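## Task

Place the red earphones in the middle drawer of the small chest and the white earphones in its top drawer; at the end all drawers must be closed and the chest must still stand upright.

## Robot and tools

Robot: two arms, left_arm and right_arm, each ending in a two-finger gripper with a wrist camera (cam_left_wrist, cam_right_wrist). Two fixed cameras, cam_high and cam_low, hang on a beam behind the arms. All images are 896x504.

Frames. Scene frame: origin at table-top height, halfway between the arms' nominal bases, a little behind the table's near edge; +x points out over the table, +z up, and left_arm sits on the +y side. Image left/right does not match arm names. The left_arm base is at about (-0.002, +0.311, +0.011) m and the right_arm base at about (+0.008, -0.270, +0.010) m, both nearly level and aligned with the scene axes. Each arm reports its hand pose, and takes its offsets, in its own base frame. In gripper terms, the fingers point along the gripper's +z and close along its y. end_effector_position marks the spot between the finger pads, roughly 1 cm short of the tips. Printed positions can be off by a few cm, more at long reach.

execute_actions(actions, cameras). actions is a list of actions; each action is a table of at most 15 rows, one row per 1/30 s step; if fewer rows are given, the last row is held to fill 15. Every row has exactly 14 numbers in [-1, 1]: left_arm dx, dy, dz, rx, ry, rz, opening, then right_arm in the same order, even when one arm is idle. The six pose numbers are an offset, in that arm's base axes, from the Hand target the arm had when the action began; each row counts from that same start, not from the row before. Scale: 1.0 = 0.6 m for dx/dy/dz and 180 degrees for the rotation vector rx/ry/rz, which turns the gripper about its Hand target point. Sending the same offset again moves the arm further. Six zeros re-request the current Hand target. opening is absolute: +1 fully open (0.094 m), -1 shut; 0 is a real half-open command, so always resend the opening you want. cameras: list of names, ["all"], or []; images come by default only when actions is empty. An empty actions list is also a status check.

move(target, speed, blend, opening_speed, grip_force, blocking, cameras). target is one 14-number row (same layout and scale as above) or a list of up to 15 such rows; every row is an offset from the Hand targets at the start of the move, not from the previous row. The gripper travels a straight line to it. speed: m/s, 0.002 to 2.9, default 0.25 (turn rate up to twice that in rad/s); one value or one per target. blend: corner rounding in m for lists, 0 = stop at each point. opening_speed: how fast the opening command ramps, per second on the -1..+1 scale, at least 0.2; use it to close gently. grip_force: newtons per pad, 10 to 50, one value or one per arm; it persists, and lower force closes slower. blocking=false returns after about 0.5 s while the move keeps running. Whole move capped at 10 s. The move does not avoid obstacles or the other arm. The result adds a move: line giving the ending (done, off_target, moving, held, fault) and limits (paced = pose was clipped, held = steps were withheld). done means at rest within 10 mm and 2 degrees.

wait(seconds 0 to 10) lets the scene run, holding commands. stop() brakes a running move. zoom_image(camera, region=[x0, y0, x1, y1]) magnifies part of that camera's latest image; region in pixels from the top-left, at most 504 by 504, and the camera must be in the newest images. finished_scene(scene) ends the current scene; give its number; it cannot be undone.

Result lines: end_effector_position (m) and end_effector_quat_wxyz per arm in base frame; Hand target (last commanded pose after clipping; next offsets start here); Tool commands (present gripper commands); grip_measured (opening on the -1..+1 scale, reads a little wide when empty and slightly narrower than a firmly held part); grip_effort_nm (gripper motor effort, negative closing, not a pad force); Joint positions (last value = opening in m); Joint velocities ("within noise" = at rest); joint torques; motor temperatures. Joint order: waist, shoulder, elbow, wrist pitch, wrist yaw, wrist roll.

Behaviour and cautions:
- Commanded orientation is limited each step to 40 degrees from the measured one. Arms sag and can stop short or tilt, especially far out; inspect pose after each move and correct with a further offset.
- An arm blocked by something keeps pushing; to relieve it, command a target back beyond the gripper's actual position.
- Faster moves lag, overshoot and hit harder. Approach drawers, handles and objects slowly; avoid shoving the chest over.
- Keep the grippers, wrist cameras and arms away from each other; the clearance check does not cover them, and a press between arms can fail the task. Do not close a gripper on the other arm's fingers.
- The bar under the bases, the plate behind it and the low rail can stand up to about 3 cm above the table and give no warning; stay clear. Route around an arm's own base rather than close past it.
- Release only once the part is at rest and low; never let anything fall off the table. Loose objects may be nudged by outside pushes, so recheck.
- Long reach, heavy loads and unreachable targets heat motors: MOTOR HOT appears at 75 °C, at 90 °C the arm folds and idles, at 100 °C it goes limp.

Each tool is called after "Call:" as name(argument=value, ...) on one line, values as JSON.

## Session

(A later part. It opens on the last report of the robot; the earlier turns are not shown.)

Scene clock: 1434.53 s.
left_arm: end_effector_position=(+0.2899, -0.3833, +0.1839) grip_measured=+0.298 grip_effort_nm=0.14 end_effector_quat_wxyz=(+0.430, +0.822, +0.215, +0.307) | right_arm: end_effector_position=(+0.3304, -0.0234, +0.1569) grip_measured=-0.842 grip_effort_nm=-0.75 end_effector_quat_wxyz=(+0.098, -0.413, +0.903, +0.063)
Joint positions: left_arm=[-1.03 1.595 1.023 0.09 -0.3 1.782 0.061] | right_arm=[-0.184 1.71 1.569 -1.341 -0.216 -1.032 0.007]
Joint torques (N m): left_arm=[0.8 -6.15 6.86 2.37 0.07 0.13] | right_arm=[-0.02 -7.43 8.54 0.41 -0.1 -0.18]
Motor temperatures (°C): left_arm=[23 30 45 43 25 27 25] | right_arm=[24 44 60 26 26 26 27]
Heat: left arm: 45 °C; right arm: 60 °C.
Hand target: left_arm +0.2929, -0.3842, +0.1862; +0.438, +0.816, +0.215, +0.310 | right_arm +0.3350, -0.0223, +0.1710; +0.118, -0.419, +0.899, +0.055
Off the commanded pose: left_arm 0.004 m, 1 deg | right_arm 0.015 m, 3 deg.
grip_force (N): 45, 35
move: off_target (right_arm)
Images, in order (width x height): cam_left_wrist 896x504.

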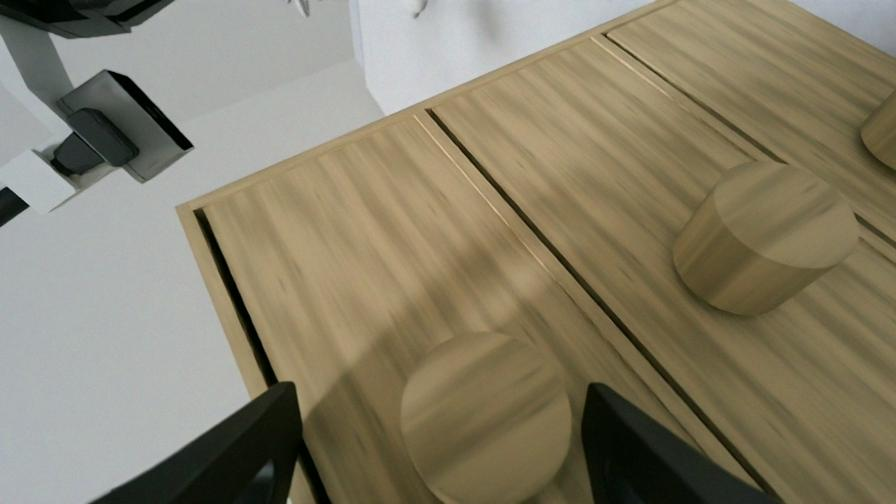

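Call:
move(target=[[-0.0012, 0.0080, -0.0130, 0, 0, 0, 0.3, 0, 0, 0, 0, 0, 0, -0.93], [-0.0012, 0.0080, -0.0130, 0, 0, 0, -0.56, 0, 0, 0, 0, 0, 0, -0.93]], speed=0.08, opening_speed=0.8, cameras=["cam_left_wrist"])

Scene clock: 1442.53 s.
left_arm: end_effector_position=(+0.2899, -0.3802, +0.1761) grip_measured=-0.394 grip_effort_nm=-0.86 end_effector_quat_wxyz=(+0.433, +0.820, +0.216, +0.307) | right_arm: end_effector_position=(+0.3304, -0.0234, +0.1569) grip_measured=-0.842 grip_effort_nm=-0.75 end_effector_quat_wxyz=(+0.098, -0.413, +0.903, +0.063)
Joint positions: left_arm=[-1.026 1.595 0.984 0.137 -0.296 1.782 0.028] | right_arm=[-0.184 1.71 1.569 -1.341 -0.216 -1.032 0.007]
Joint torques (N m): left_arm=[0.92 -6.48 6.89 2.3 0.08 0.15] | right_arm=[-0.09 -7.41 8.5 0.41 -0.14 -0.14]
Motor temperatures (°C): left_arm=[23 30 44 44 25 27 25] | right_arm=[24 44 60 26 26 26 27]
Heat: left arm: 44 °C; right arm: 60 °C.
Hand target: left_arm +0.2921, -0.3794, +0.1783; +0.438, +0.816, +0.215, +0.310 | right_arm +0.3350, -0.0223, +0.1710; +0.118, -0.419, +0.899, +0.055
Off the commanded pose: left_arm 0.003 m, 1 deg | right_arm 0.015 m, 3 deg.
grip_force (N): 45, 35
move: off_target (right_arm)
Images, in order (width x height): cam_left_wrist 896x504.

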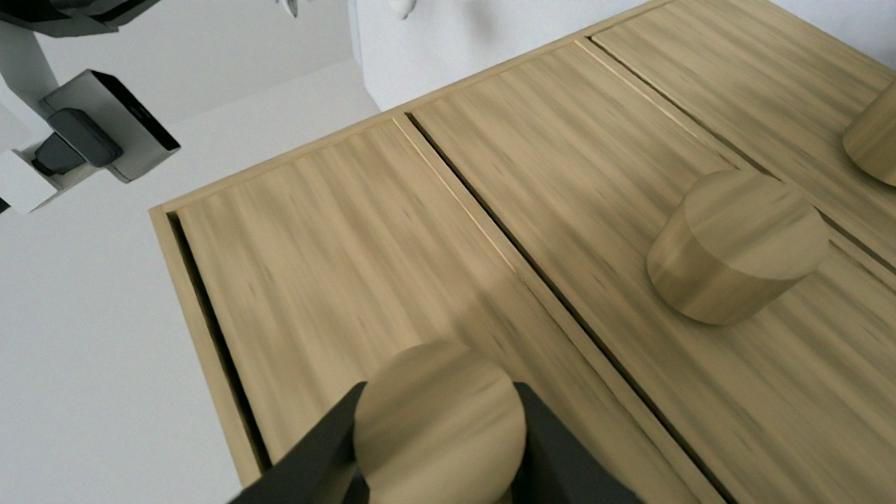

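Call:
move(target=[-0.2143, -0.0317, 0.0100, 0, 0, 0, -0.56, 0, 0, 0, 0, 0, 0, -0.93], speed=0.1, cameras=["cam_left_wrist", "cam_high"])

Call:
zoom_image(camera="cam_high", region=[390, 130, 540, 230])

Scene clock: 1448.73 s.
left_arm: end_effector_position=(+0.1640, -0.4019, +0.1734) grip_measured=-0.396 grip_effort_nm=-0.92 end_effector_quat_wxyz=(+0.433, +0.822, +0.211, +0.304) | right_arm: end_effector_position=(+0.3304, -0.0234, +0.1569) grip_measured=-0.842 grip_effort_nm=-0.75 end_effector_quat_wxyz=(+0.098, -0.413, +0.903, +0.063)
Joint positions: left_arm=[-1.421 1.513 0.921 0.017 -0.629 1.568 0.028] | right_arm=[-0.184 1.71 1.569 -1.341 -0.216 -1.032 0.007]
Joint torques (N m): left_arm=[-0.31 -7.64 8.05 1.79 -0.29 0.06] | right_arm=[-0.16 -7.39 8.59 0.42 -0.14 -0.17]
Motor temperatures (°C): left_arm=[23 31 43 44 25 27 25] | right_arm=[24 44 61 26 26 26 27]
Heat: left arm: 44 °C; right arm: 61 °C.
Hand target: left_arm +0.1637, -0.3984, +0.1845; +0.438, +0.816, +0.215, +0.310 | right_arm +0.3350, -0.0223, +0.1710; +0.118, -0.419, +0.899, +0.055
Off the commanded pose: left_arm 0.011 m, 1 deg | right_arm 0.015 m, 3 deg.
grip_force (N): 45, 35
move: off_target (left_arm, right_arm)
Images, in order (width x height): cam_high 896x504, cam_left_wrist 896x504.

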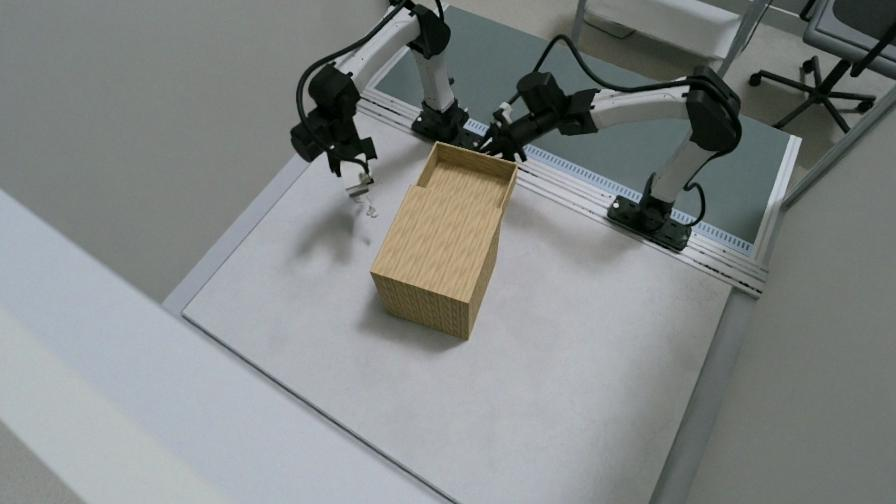

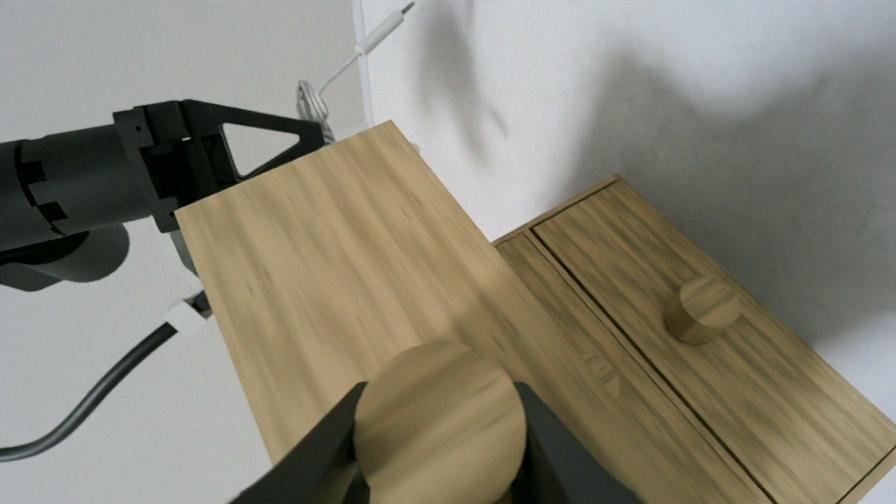

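Scaled by 3.360 from the camera's 896x504 image, which has a finer 1280x720 frame.

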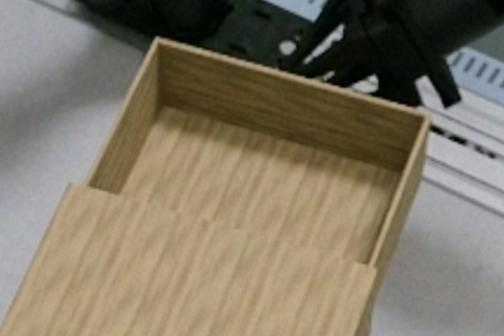

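Call:
move(target=[[0, 0, 0, 0, 0, 0, -0.56, -0.0133, 0.0633, 0.2983, 0.0709, -0.1227, -0.2186, -0.93], [0, 0, 0, 0, 0, 0, -0.56, -0.152, 0.3655, 0.2983, 0.1064, -0.0893, 0.0, -0.93]], speed=[0.2, 0.15], blend=[0.04, 0], cameras=["all"])

Scene clock: 1562.60 s.
left_arm: end_effector_position=(+0.1640, -0.4019, +0.1734) grip_measured=-0.396 grip_effort_nm=-0.93 end_effector_quat_wxyz=(+0.433, +0.822, +0.211, +0.304) | right_arm: end_effector_position=(+0.2440, +0.1932, +0.3428) grip_measured=-0.842 grip_effort_nm=-0.75 end_effector_quat_wxyz=(+0.300, -0.390, +0.860, +0.139)
Joint positions: left_arm=[-1.421 1.513 0.921 0.017 -0.629 1.568 0.028] | right_arm=[0.569 1.38 1.853 -1.391 -0.18 -0.222 0.007]
Joint torques (N m): left_arm=[-0.28 -7.61 8.05 1.74 -0.3 0.09] | right_arm=[0.29 -3.03 7.16 1.72 -0.09 -0.14]
Motor temperatures (°C): left_arm=[23 36 41 45 25 27 27] | right_arm=[24 44 59 27 26 26 27]
Heat: left arm: 45 °C; right arm: 59 °C.
Hand target: left_arm +0.1637, -0.3984, +0.1845; +0.438, +0.816, +0.215, +0.310 | right_arm +0.2439, +0.1971, +0.3500; +0.310, -0.397, +0.852, +0.145
Off the commanded pose: left_arm 0.012 m, 1 deg | right_arm 0.008 m, 2 deg.
grip_force (N): 45, 35
move: off_target (left_arm)

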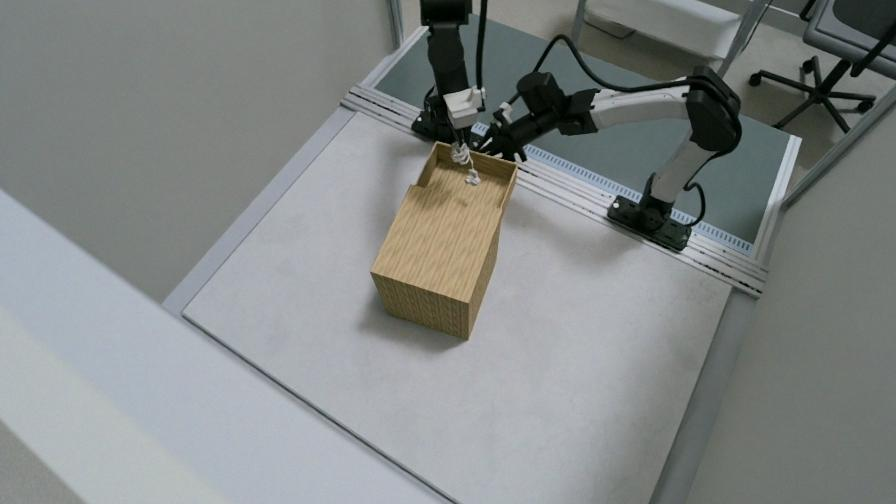

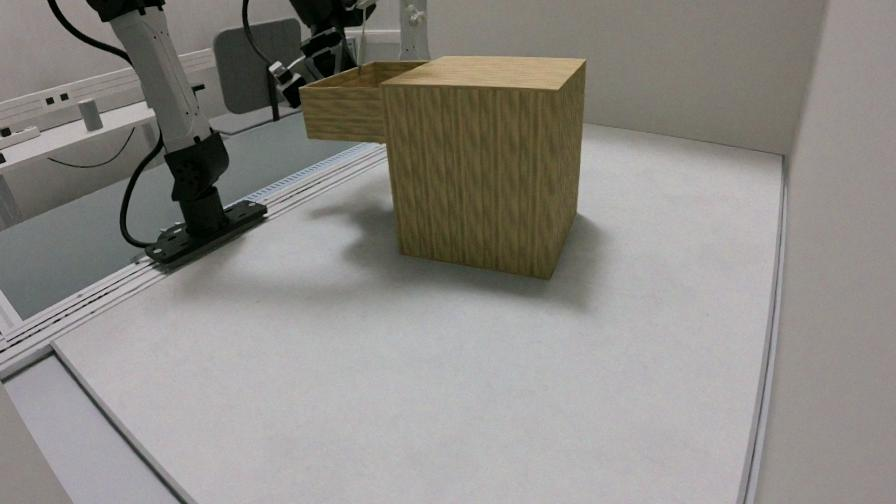

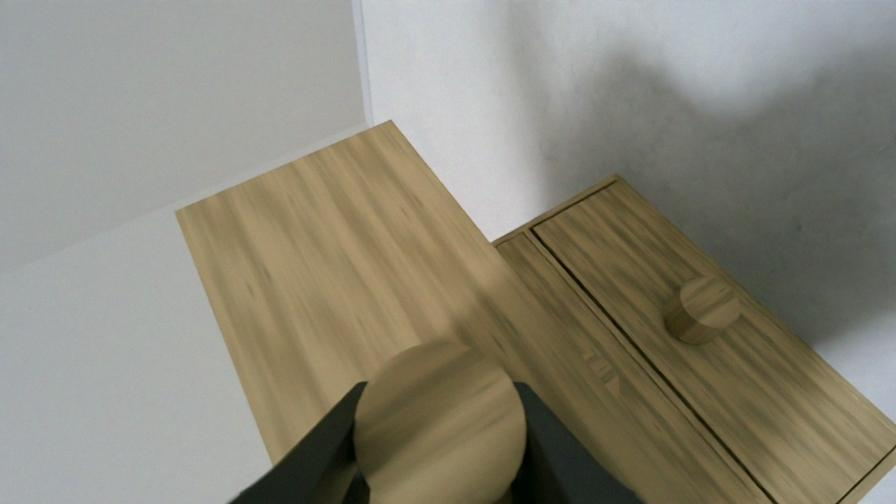

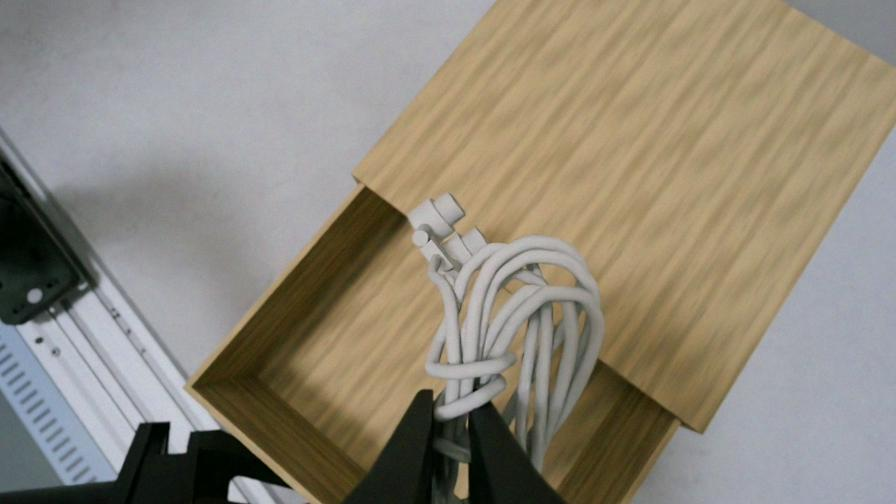

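Call:
move(target=[0, 0, 0, 0, 0, 0, -0.56, -0.02, -0.0017, -0.2167, -0.0426, 0.0357, 0.0, -0.93], speed=0.12, cameras=["cam_right_wrist", "cam_high"])

Call:
zoom_image(camera="cam_high", region=[390, 100, 540, 230])

Scene clock: 1577.27 s.
left_arm: end_effector_position=(+0.1640, -0.4019, +0.1734) grip_measured=-0.396 grip_effort_nm=-0.93 end_effector_quat_wxyz=(+0.433, +0.822, +0.211, +0.304) | right_arm: end_effector_position=(+0.2301, +0.1944, +0.2136) grip_measured=-0.842 grip_effort_nm=-0.75 end_effector_quat_wxyz=(+0.217, -0.411, +0.879, +0.109)
Joint positions: left_arm=[-1.421 1.513 0.921 0.017 -0.629 1.568 0.028] | right_arm=[0.628 1.28 1.307 -1.122 -0.128 -0.217 0.007]
Joint torques (N m): left_arm=[-0.23 -7.58 8.21 1.77 -0.31 0.09] | right_arm=[0.53 -4.63 6.43 1.53 0.16 0.06]
Motor temperatures (°C): left_arm=[23 36 42 45 25 27 27] | right_arm=[24 43 56 29 26 26 27]
Heat: left arm: 45 °C; right arm: 56 °C.
Hand target: left_arm +0.1637, -0.3984, +0.1845; +0.438, +0.816, +0.215, +0.310 | right_arm +0.2318, +0.1960, +0.2200; +0.234, -0.408, +0.875, +0.110
Off the commanded pose: left_arm 0.012 m, 1 deg | right_arm 0.007 m, 2 deg.
grip_force (N): 45, 35
move: off_target (left_arm)
Images, in order (width x height): cam_high 896x504, cam_right_wrist 896x504.

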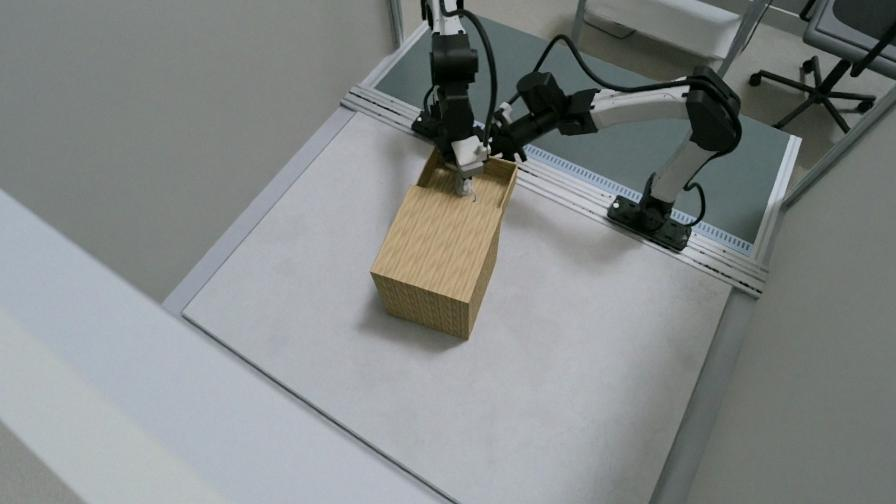

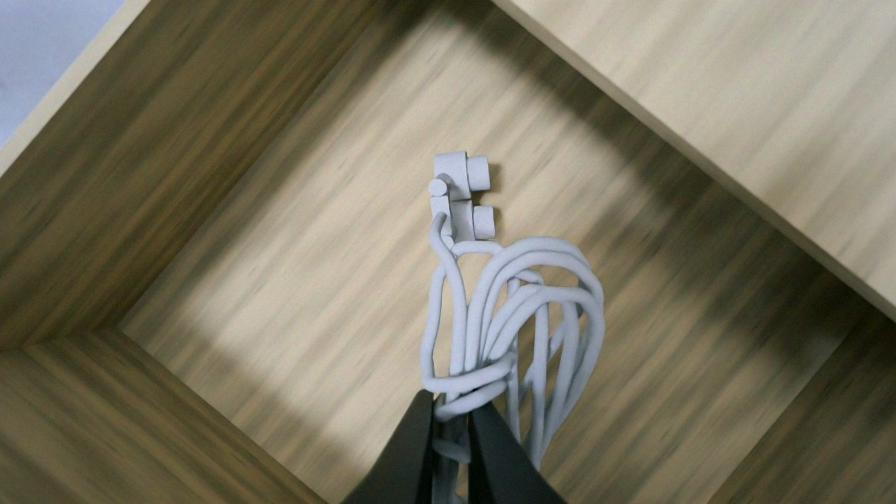

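Scaled by 3.360 from the camera's 896x504 image, which has a finer 1280x720 frame.

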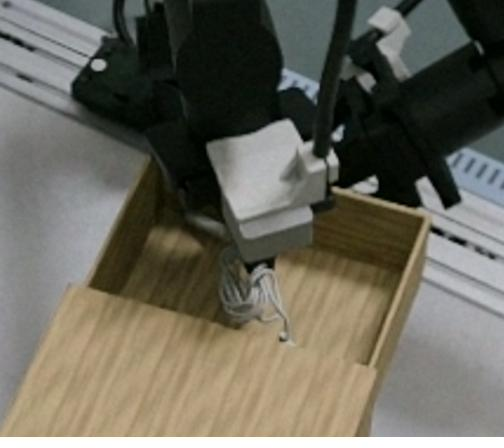

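Call:
move(target=[0, 0, 0, 0, 0, 0, -0.56, 0.0, 0.0, -0.0550, 0, 0, 0.0, -0.93], speed=0.1, cameras=["cam_right_wrist", "cam_high"])

Call:
zoom_image(camera="cam_high", region=[390, 100, 540, 230])

Scene clock: 1590.93 s.
left_arm: end_effector_position=(+0.1627, -0.4020, +0.1729) grip_measured=-0.396 grip_effort_nm=-0.92 end_effector_quat_wxyz=(+0.432, +0.823, +0.209, +0.304) | right_arm: end_effector_position=(+0.2321, +0.1948, +0.1835) grip_measured=-0.844 grip_effort_nm=-0.75 end_effector_quat_wxyz=(+0.224, -0.410, +0.878, +0.108)
Joint positions: left_arm=[-1.424 1.513 0.921 0.014 -0.629 1.568 0.028] | right_arm=[0.628 1.252 1.16 -0.991 -0.123 -0.216 0.007]
Joint torques (N m): left_arm=[0.05 -7.57 8.2 1.81 -0.3 0.1] | right_arm=[0.46 -4.42 6.19 1.5 0.11 0.05]
Motor temperatures (°C): left_arm=[23 36 42 45 25 27 27] | right_arm=[24 42 55 30 26 26 27]
Heat: left arm: 45 °C; right arm: 55 °C.
Hand target: left_arm +0.1636, -0.3985, +0.1845; +0.438, +0.816, +0.215, +0.310 | right_arm +0.2318, +0.1960, +0.1870; +0.235, -0.408, +0.875, +0.109
Off the commanded pose: left_arm 0.012 m, 1 deg | right_arm 0.004 m, 1 deg.
grip_force (N): 45, 35
move: off_target (left_arm)
Images, in order (width x height): cam_high 896x504, cam_right_wrist 896x504.

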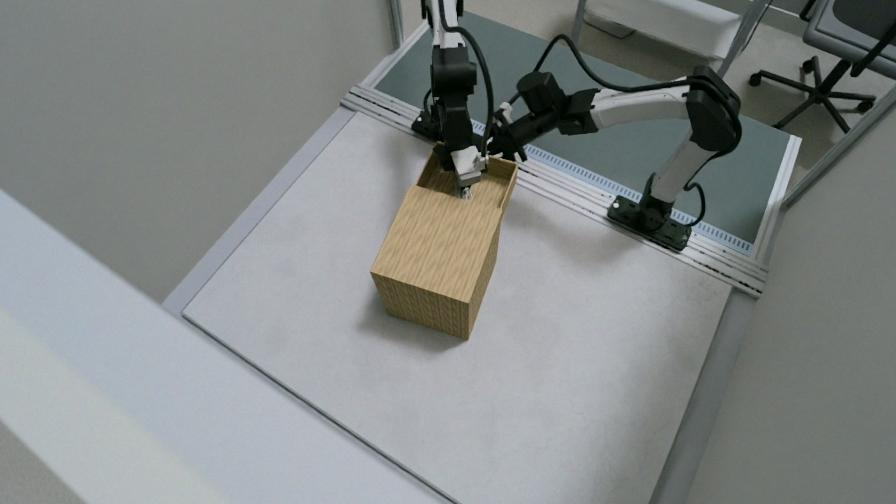

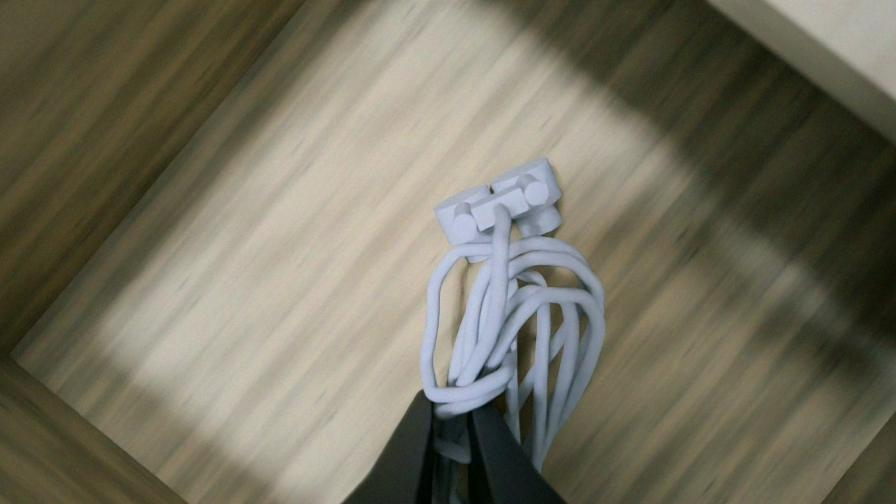

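Scaled by 3.360 from the camera's 896x504 image, which has a finer 1280x720 frame.

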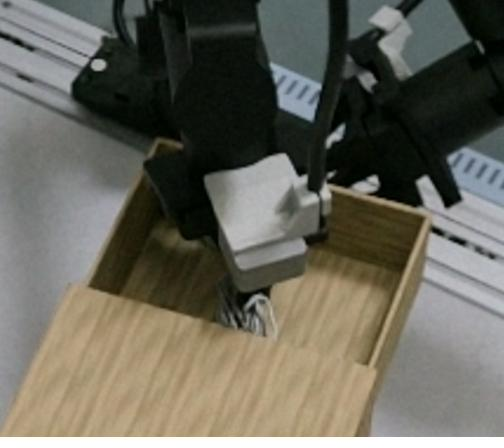

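Call:
move(target=[0, 0, 0, 0, 0, 0, -0.56, 0.0165, 0.0023, -0.0350, 0, 0, 0.0, -0.93], speed=0.08, cameras=["cam_right_wrist"])

Scene clock: 1608.13 s.
left_arm: end_effector_position=(+0.1625, -0.4002, +0.1701) grip_measured=-0.396 grip_effort_nm=-0.93 end_effector_quat_wxyz=(+0.424, +0.828, +0.203, +0.307) | right_arm: end_effector_position=(+0.2414, +0.2049, +0.1832) grip_measured=-0.844 grip_effort_nm=-0.75 end_effector_quat_wxyz=(+0.253, -0.409, +0.868, +0.126)
Joint positions: left_arm=[-1.424 1.513 0.921 -0.002 -0.629 1.579 0.028] | right_arm=[0.621 1.244 1.117 -0.889 -0.151 -0.216 0.007]
Joint torques (N m): left_arm=[-0.03 -7.62 8.06 1.92 -0.29 -0.05] | right_arm=[-0.61 -1.98 4.36 1.44 0.25 -0.19]
Heat: left arm: 44 °C; right arm: 54 °C.
Hand target: left_arm +0.1636, -0.3985, +0.1845; +0.439, +0.816, +0.215, +0.310 | right_arm +0.2417, +0.1974, +0.1660; +0.235, -0.408, +0.875, +0.110
Off the commanded pose: left_arm 0.015 m, 3 deg | right_arm 0.019 m, 3 deg.
grip_force (N): 45, 35
move: off_target (left_arm, right_arm)
Images, in order (width x height): cam_right_wrist 896x504.

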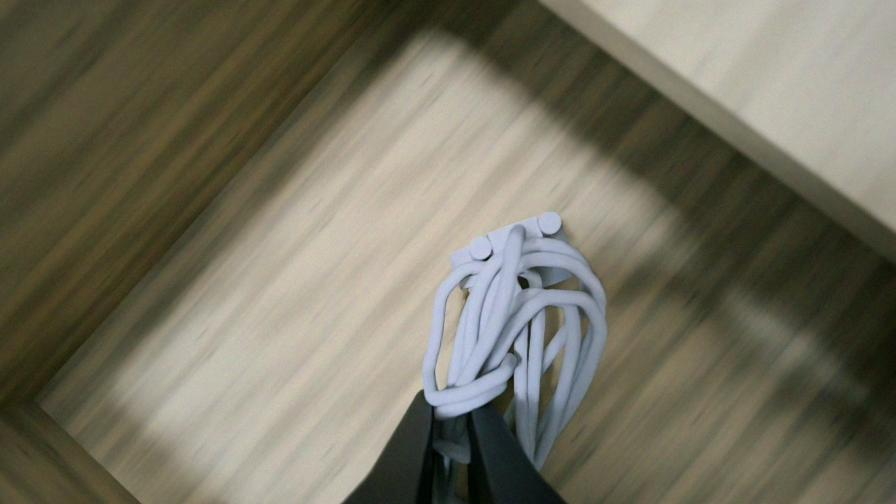

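Call:
move(target=[[0, 0, 0, 0, 0, 0, -0.56, 0.0, 0.0, 0.0200, 0, 0, 0.0, -0.93], [0, 0, 0, 0, 0, 0, -0.56, 0.0, 0.0, 0.0200, 0, 0, 0.0, -0.3], [0, 0, 0, 0, 0, 0, -0.56, -0.02, -0.025, 0.0783, 0, 0, 0.0, -0.3], [0, 0, 0, 0, 0, 0, -0.56, -0.075, -0.0933, 0.2667, 0, 0, 0.0, -0.3]], speed=[0.06, 0.06, 0.06, 0.2], opening_speed=0.8, blend=[0, 0, 0.01, 0], cameras=["cam_right_wrist", "cam_high"])

Call:
zoom_image(camera="cam_high", region=[390, 100, 540, 230])

Scene clock: 1621.57 s.
left_arm: end_effector_position=(+0.1621, -0.4003, +0.1707) grip_measured=-0.396 grip_effort_nm=-0.93 end_effector_quat_wxyz=(+0.425, +0.827, +0.204, +0.306) | right_arm: end_effector_position=(+0.1963, +0.1412, +0.3218) grip_measured=-0.302 grip_effort_nm=0.09 end_effector_quat_wxyz=(+0.248, -0.403, +0.875, +0.107)
Joint positions: left_arm=[-1.426 1.512 0.921 -0.001 -0.629 1.576 0.028] | right_arm=[0.498 1.236 1.745 -1.559 -0.175 -0.318 0.033]
Joint torques (N m): left_arm=[0.05 -7.57 8.08 1.93 -0.31 -0.01] | right_arm=[-0.7 -1.61 6.46 1.36 -0.09 -0.18]
Heat: left arm: 45 °C; right arm: 52 °C.
Hand target: left_arm +0.1636, -0.3984, +0.1845; +0.438, +0.816, +0.215, +0.311 | right_arm +0.1967, +0.1414, +0.3260; +0.234, -0.408, +0.876, +0.110
Off the commanded pose: left_arm 0.014 m, 2 deg | right_arm 0.004 m, 2 deg.
joint sent to its limit (right arm) — joint 4 (wrist pitch), lower limit. The joint targets still meet the commanded pose.
grip_force (N): 45, 35
move: off_target (left_arm); target 2's new opening was sent with right_arm's hand 0.009 m and 3 deg from that target
Images, in order (width x height): cam_high 896x504, cam_right_wrist 896x504.

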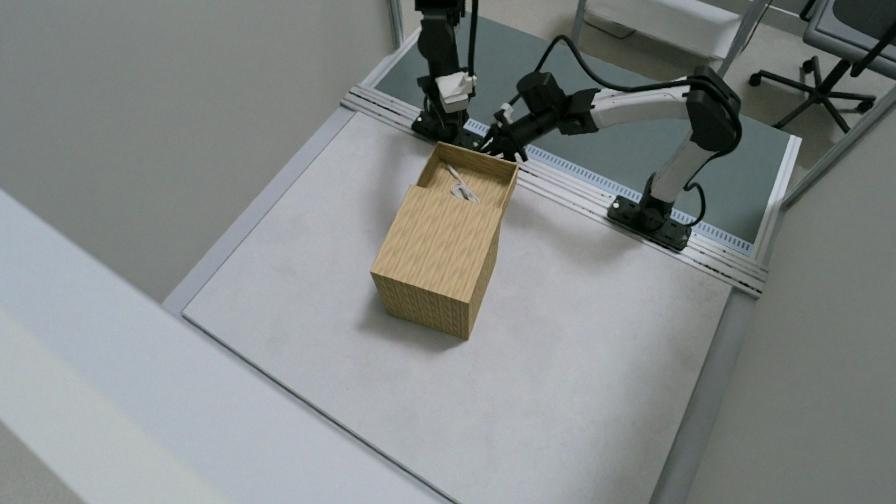

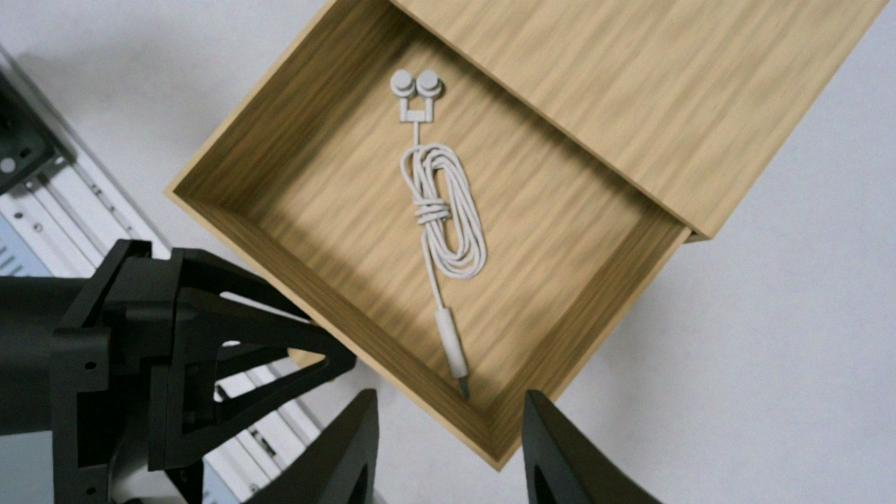

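Scaled by 3.360 from the camera's 896x504 image, which has a finer 1280x720 frame.

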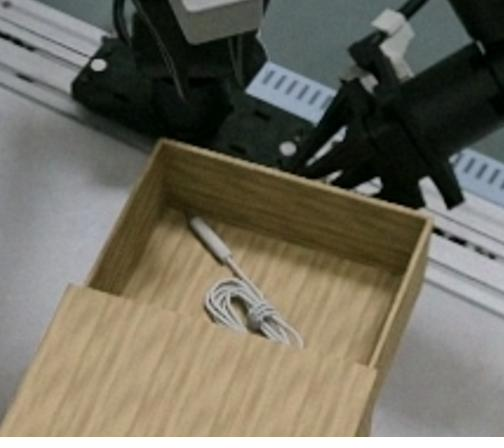

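Call:
move(target=[[0.1732, 0.0255, 0.0067, 0, 0, 0, -0.56, 0.0888, -0.269, -0.0433, 0, 0, -0.2222, -0.3], [0.2342, 0.0345, 0.0067, 0, 0, 0, -0.56, 0.0888, -0.269, -0.0433, 0, 0, -0.2222, -0.3]], speed=[0.15, 0.05], blend=[0.01, 0], cameras=["cam_left_wrist", "cam_high"])

Call:
zoom_image(camera="cam_high", region=[390, 130, 540, 230])

Scene clock: 1634.33 s.
left_arm: end_effector_position=(+0.2899, -0.3752, +0.1765) grip_measured=-0.396 grip_effort_nm=-0.93 end_effector_quat_wxyz=(+0.428, +0.827, +0.210, +0.298) | right_arm: end_effector_position=(+0.2456, -0.0168, +0.3000) grip_measured=-0.302 grip_effort_nm=0.09 end_effector_quat_wxyz=(+0.253, -0.091, +0.963, +0.026)
Joint positions: left_arm=[-1.007 1.577 0.985 0.101 -0.26 1.793 0.028] | right_arm=[-0.205 1.231 1.651 -1.512 -0.193 -0.347 0.033]
Joint torques (N m): left_arm=[2.28 -4.96 10.7 2.27 0.03 0.22] | right_arm=[-0.49 -1.8 5.26 1.55 0.07 0.07]
Heat: left arm: 45 °C; right arm: 51 °C.
Hand target: left_arm +0.3041, -0.3778, +0.1886; +0.439, +0.816, +0.215, +0.310 | right_arm +0.2501, -0.0200, +0.3000; +0.258, -0.084, +0.962, +0.023
Off the commanded pose: left_arm 0.019 m, 2 deg | right_arm 0.005 m, 1 deg.
grip_force (N): 45, 35
move: off_target (left_arm)
Images, in order (width x height): cam_high 896x504, cam_left_wrist 896x504.

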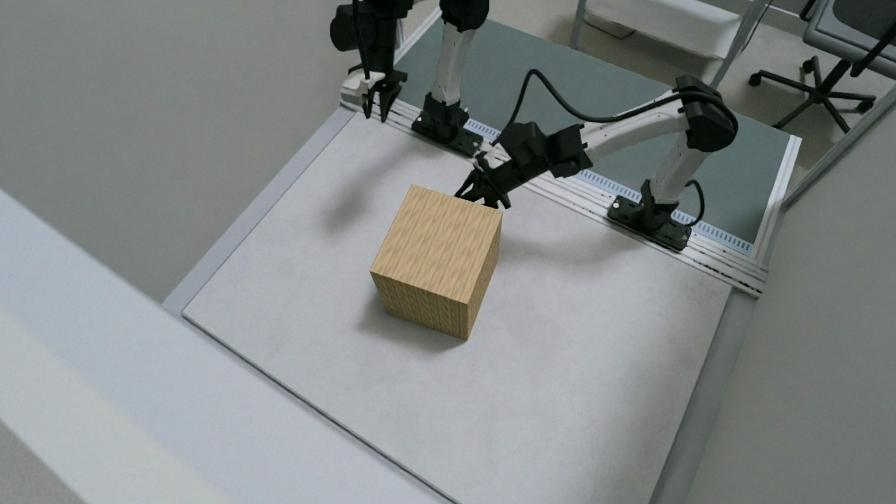

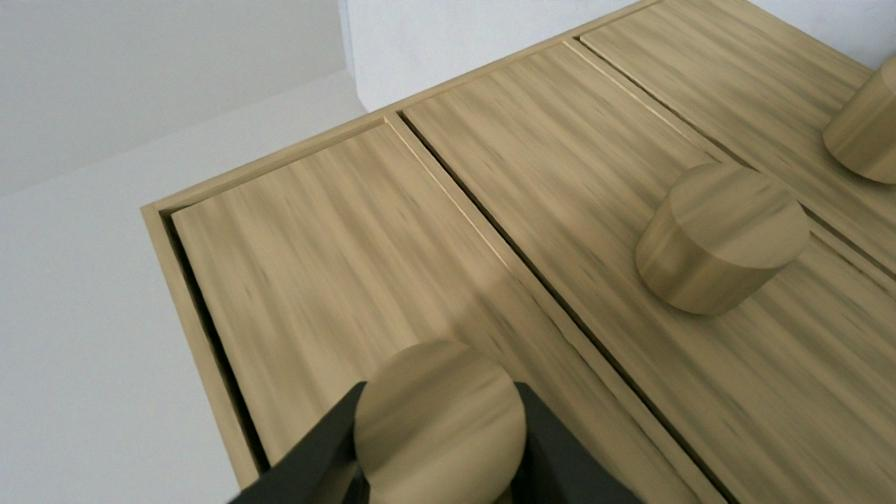

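Scaled by 3.360 from the camera's 896x504 image, which has a finer 1280x720 frame.

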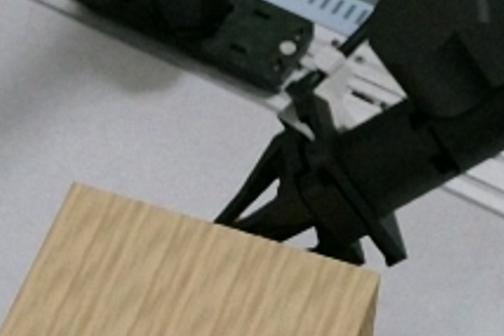

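Call:
move(target=[[-0.0167, -0.0025, -0.0067, 0, 0, 0, -0.56, 0, 0, 0, 0, 0, 0, -0.3], [-0.0167, -0.0025, -0.0067, 0, 0, 0, 0.3, 0, 0, 0, 0, 0, 0, -0.3], [-0.1033, 0.0703, 0.0462, 0, 0, 0, 0.3, 0, 0, 0, 0, 0, 0, -0.3], [-0.1500, 0.1200, 0.0500, 0, 0, 0, 0.3, 0, 0, 0, 0, 0, 0, -0.3]], speed=[0.06, 0.06, 0.12, 0.15], blend=[0, 0, 0.02, 0], cameras=["cam_left_wrist", "cam_low"])

Call:
zoom_image(camera="cam_left_wrist", region=[260, 0, 764, 400])

Scene clock: 1643.40 s.
left_arm: end_effector_position=(+0.2176, -0.3071, +0.2207) grip_measured=+0.297 grip_effort_nm=0.15 end_effector_quat_wxyz=(+0.439, +0.815, +0.214, +0.313) | right_arm: end_effector_position=(+0.2456, -0.0168, +0.3000) grip_measured=-0.302 grip_effort_nm=0.09 end_effector_quat_wxyz=(+0.253, -0.091, +0.963, +0.026)
Joint positions: left_arm=[-1.134 1.144 0.798 -0.125 -0.398 1.74 0.061] | right_arm=[-0.205 1.231 1.651 -1.512 -0.193 -0.347 0.033]
Joint torques (N m): left_arm=[-0.5 -3.96 6.99 2 -0.05 -0.01] | right_arm=[-0.62 -1.73 5.26 1.55 0.1 0.05]
Heat: left arm: 46 °C; right arm: 51 °C.
Hand target: left_arm +0.2142, -0.3058, +0.2184; +0.438, +0.816, +0.215, +0.310 | right_arm +0.2501, -0.0200, +0.3000; +0.258, -0.084, +0.962, +0.023
Off the commanded pose: left_arm 0.004 m, 0 deg | right_arm 0.005 m, 1 deg.
grip_force (N): 45, 35
move: done
Images, in order (width x height): cam_low 896x504, cam_left_wrist 896x504.

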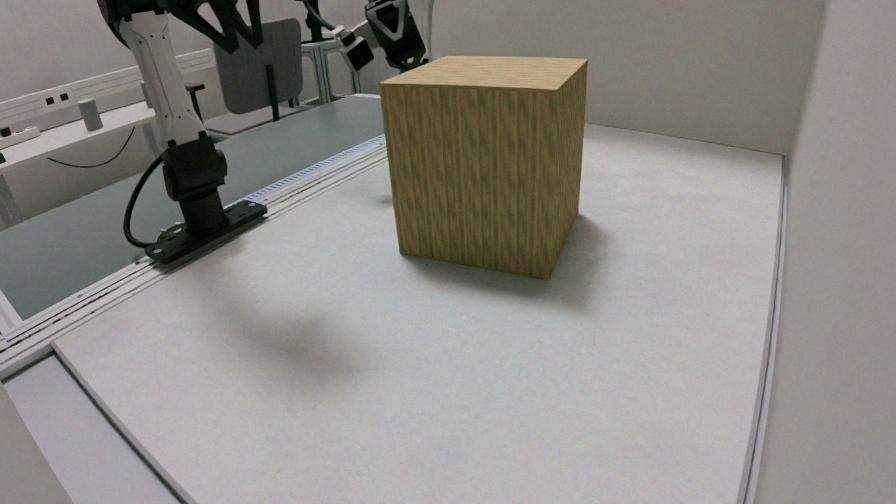

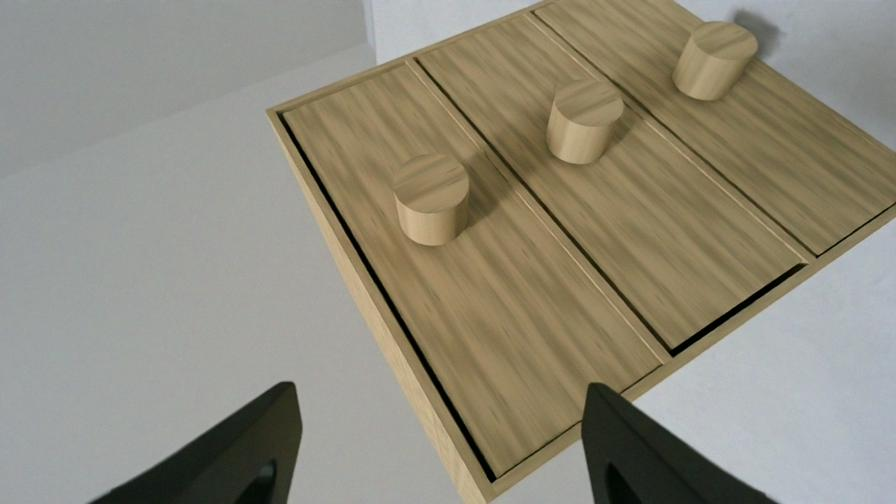

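Scaled by 1.000.

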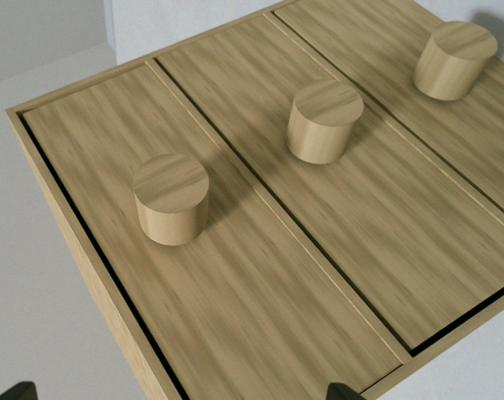

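Call:
finished_scene(scene=2)

The scene is finished: the task was done.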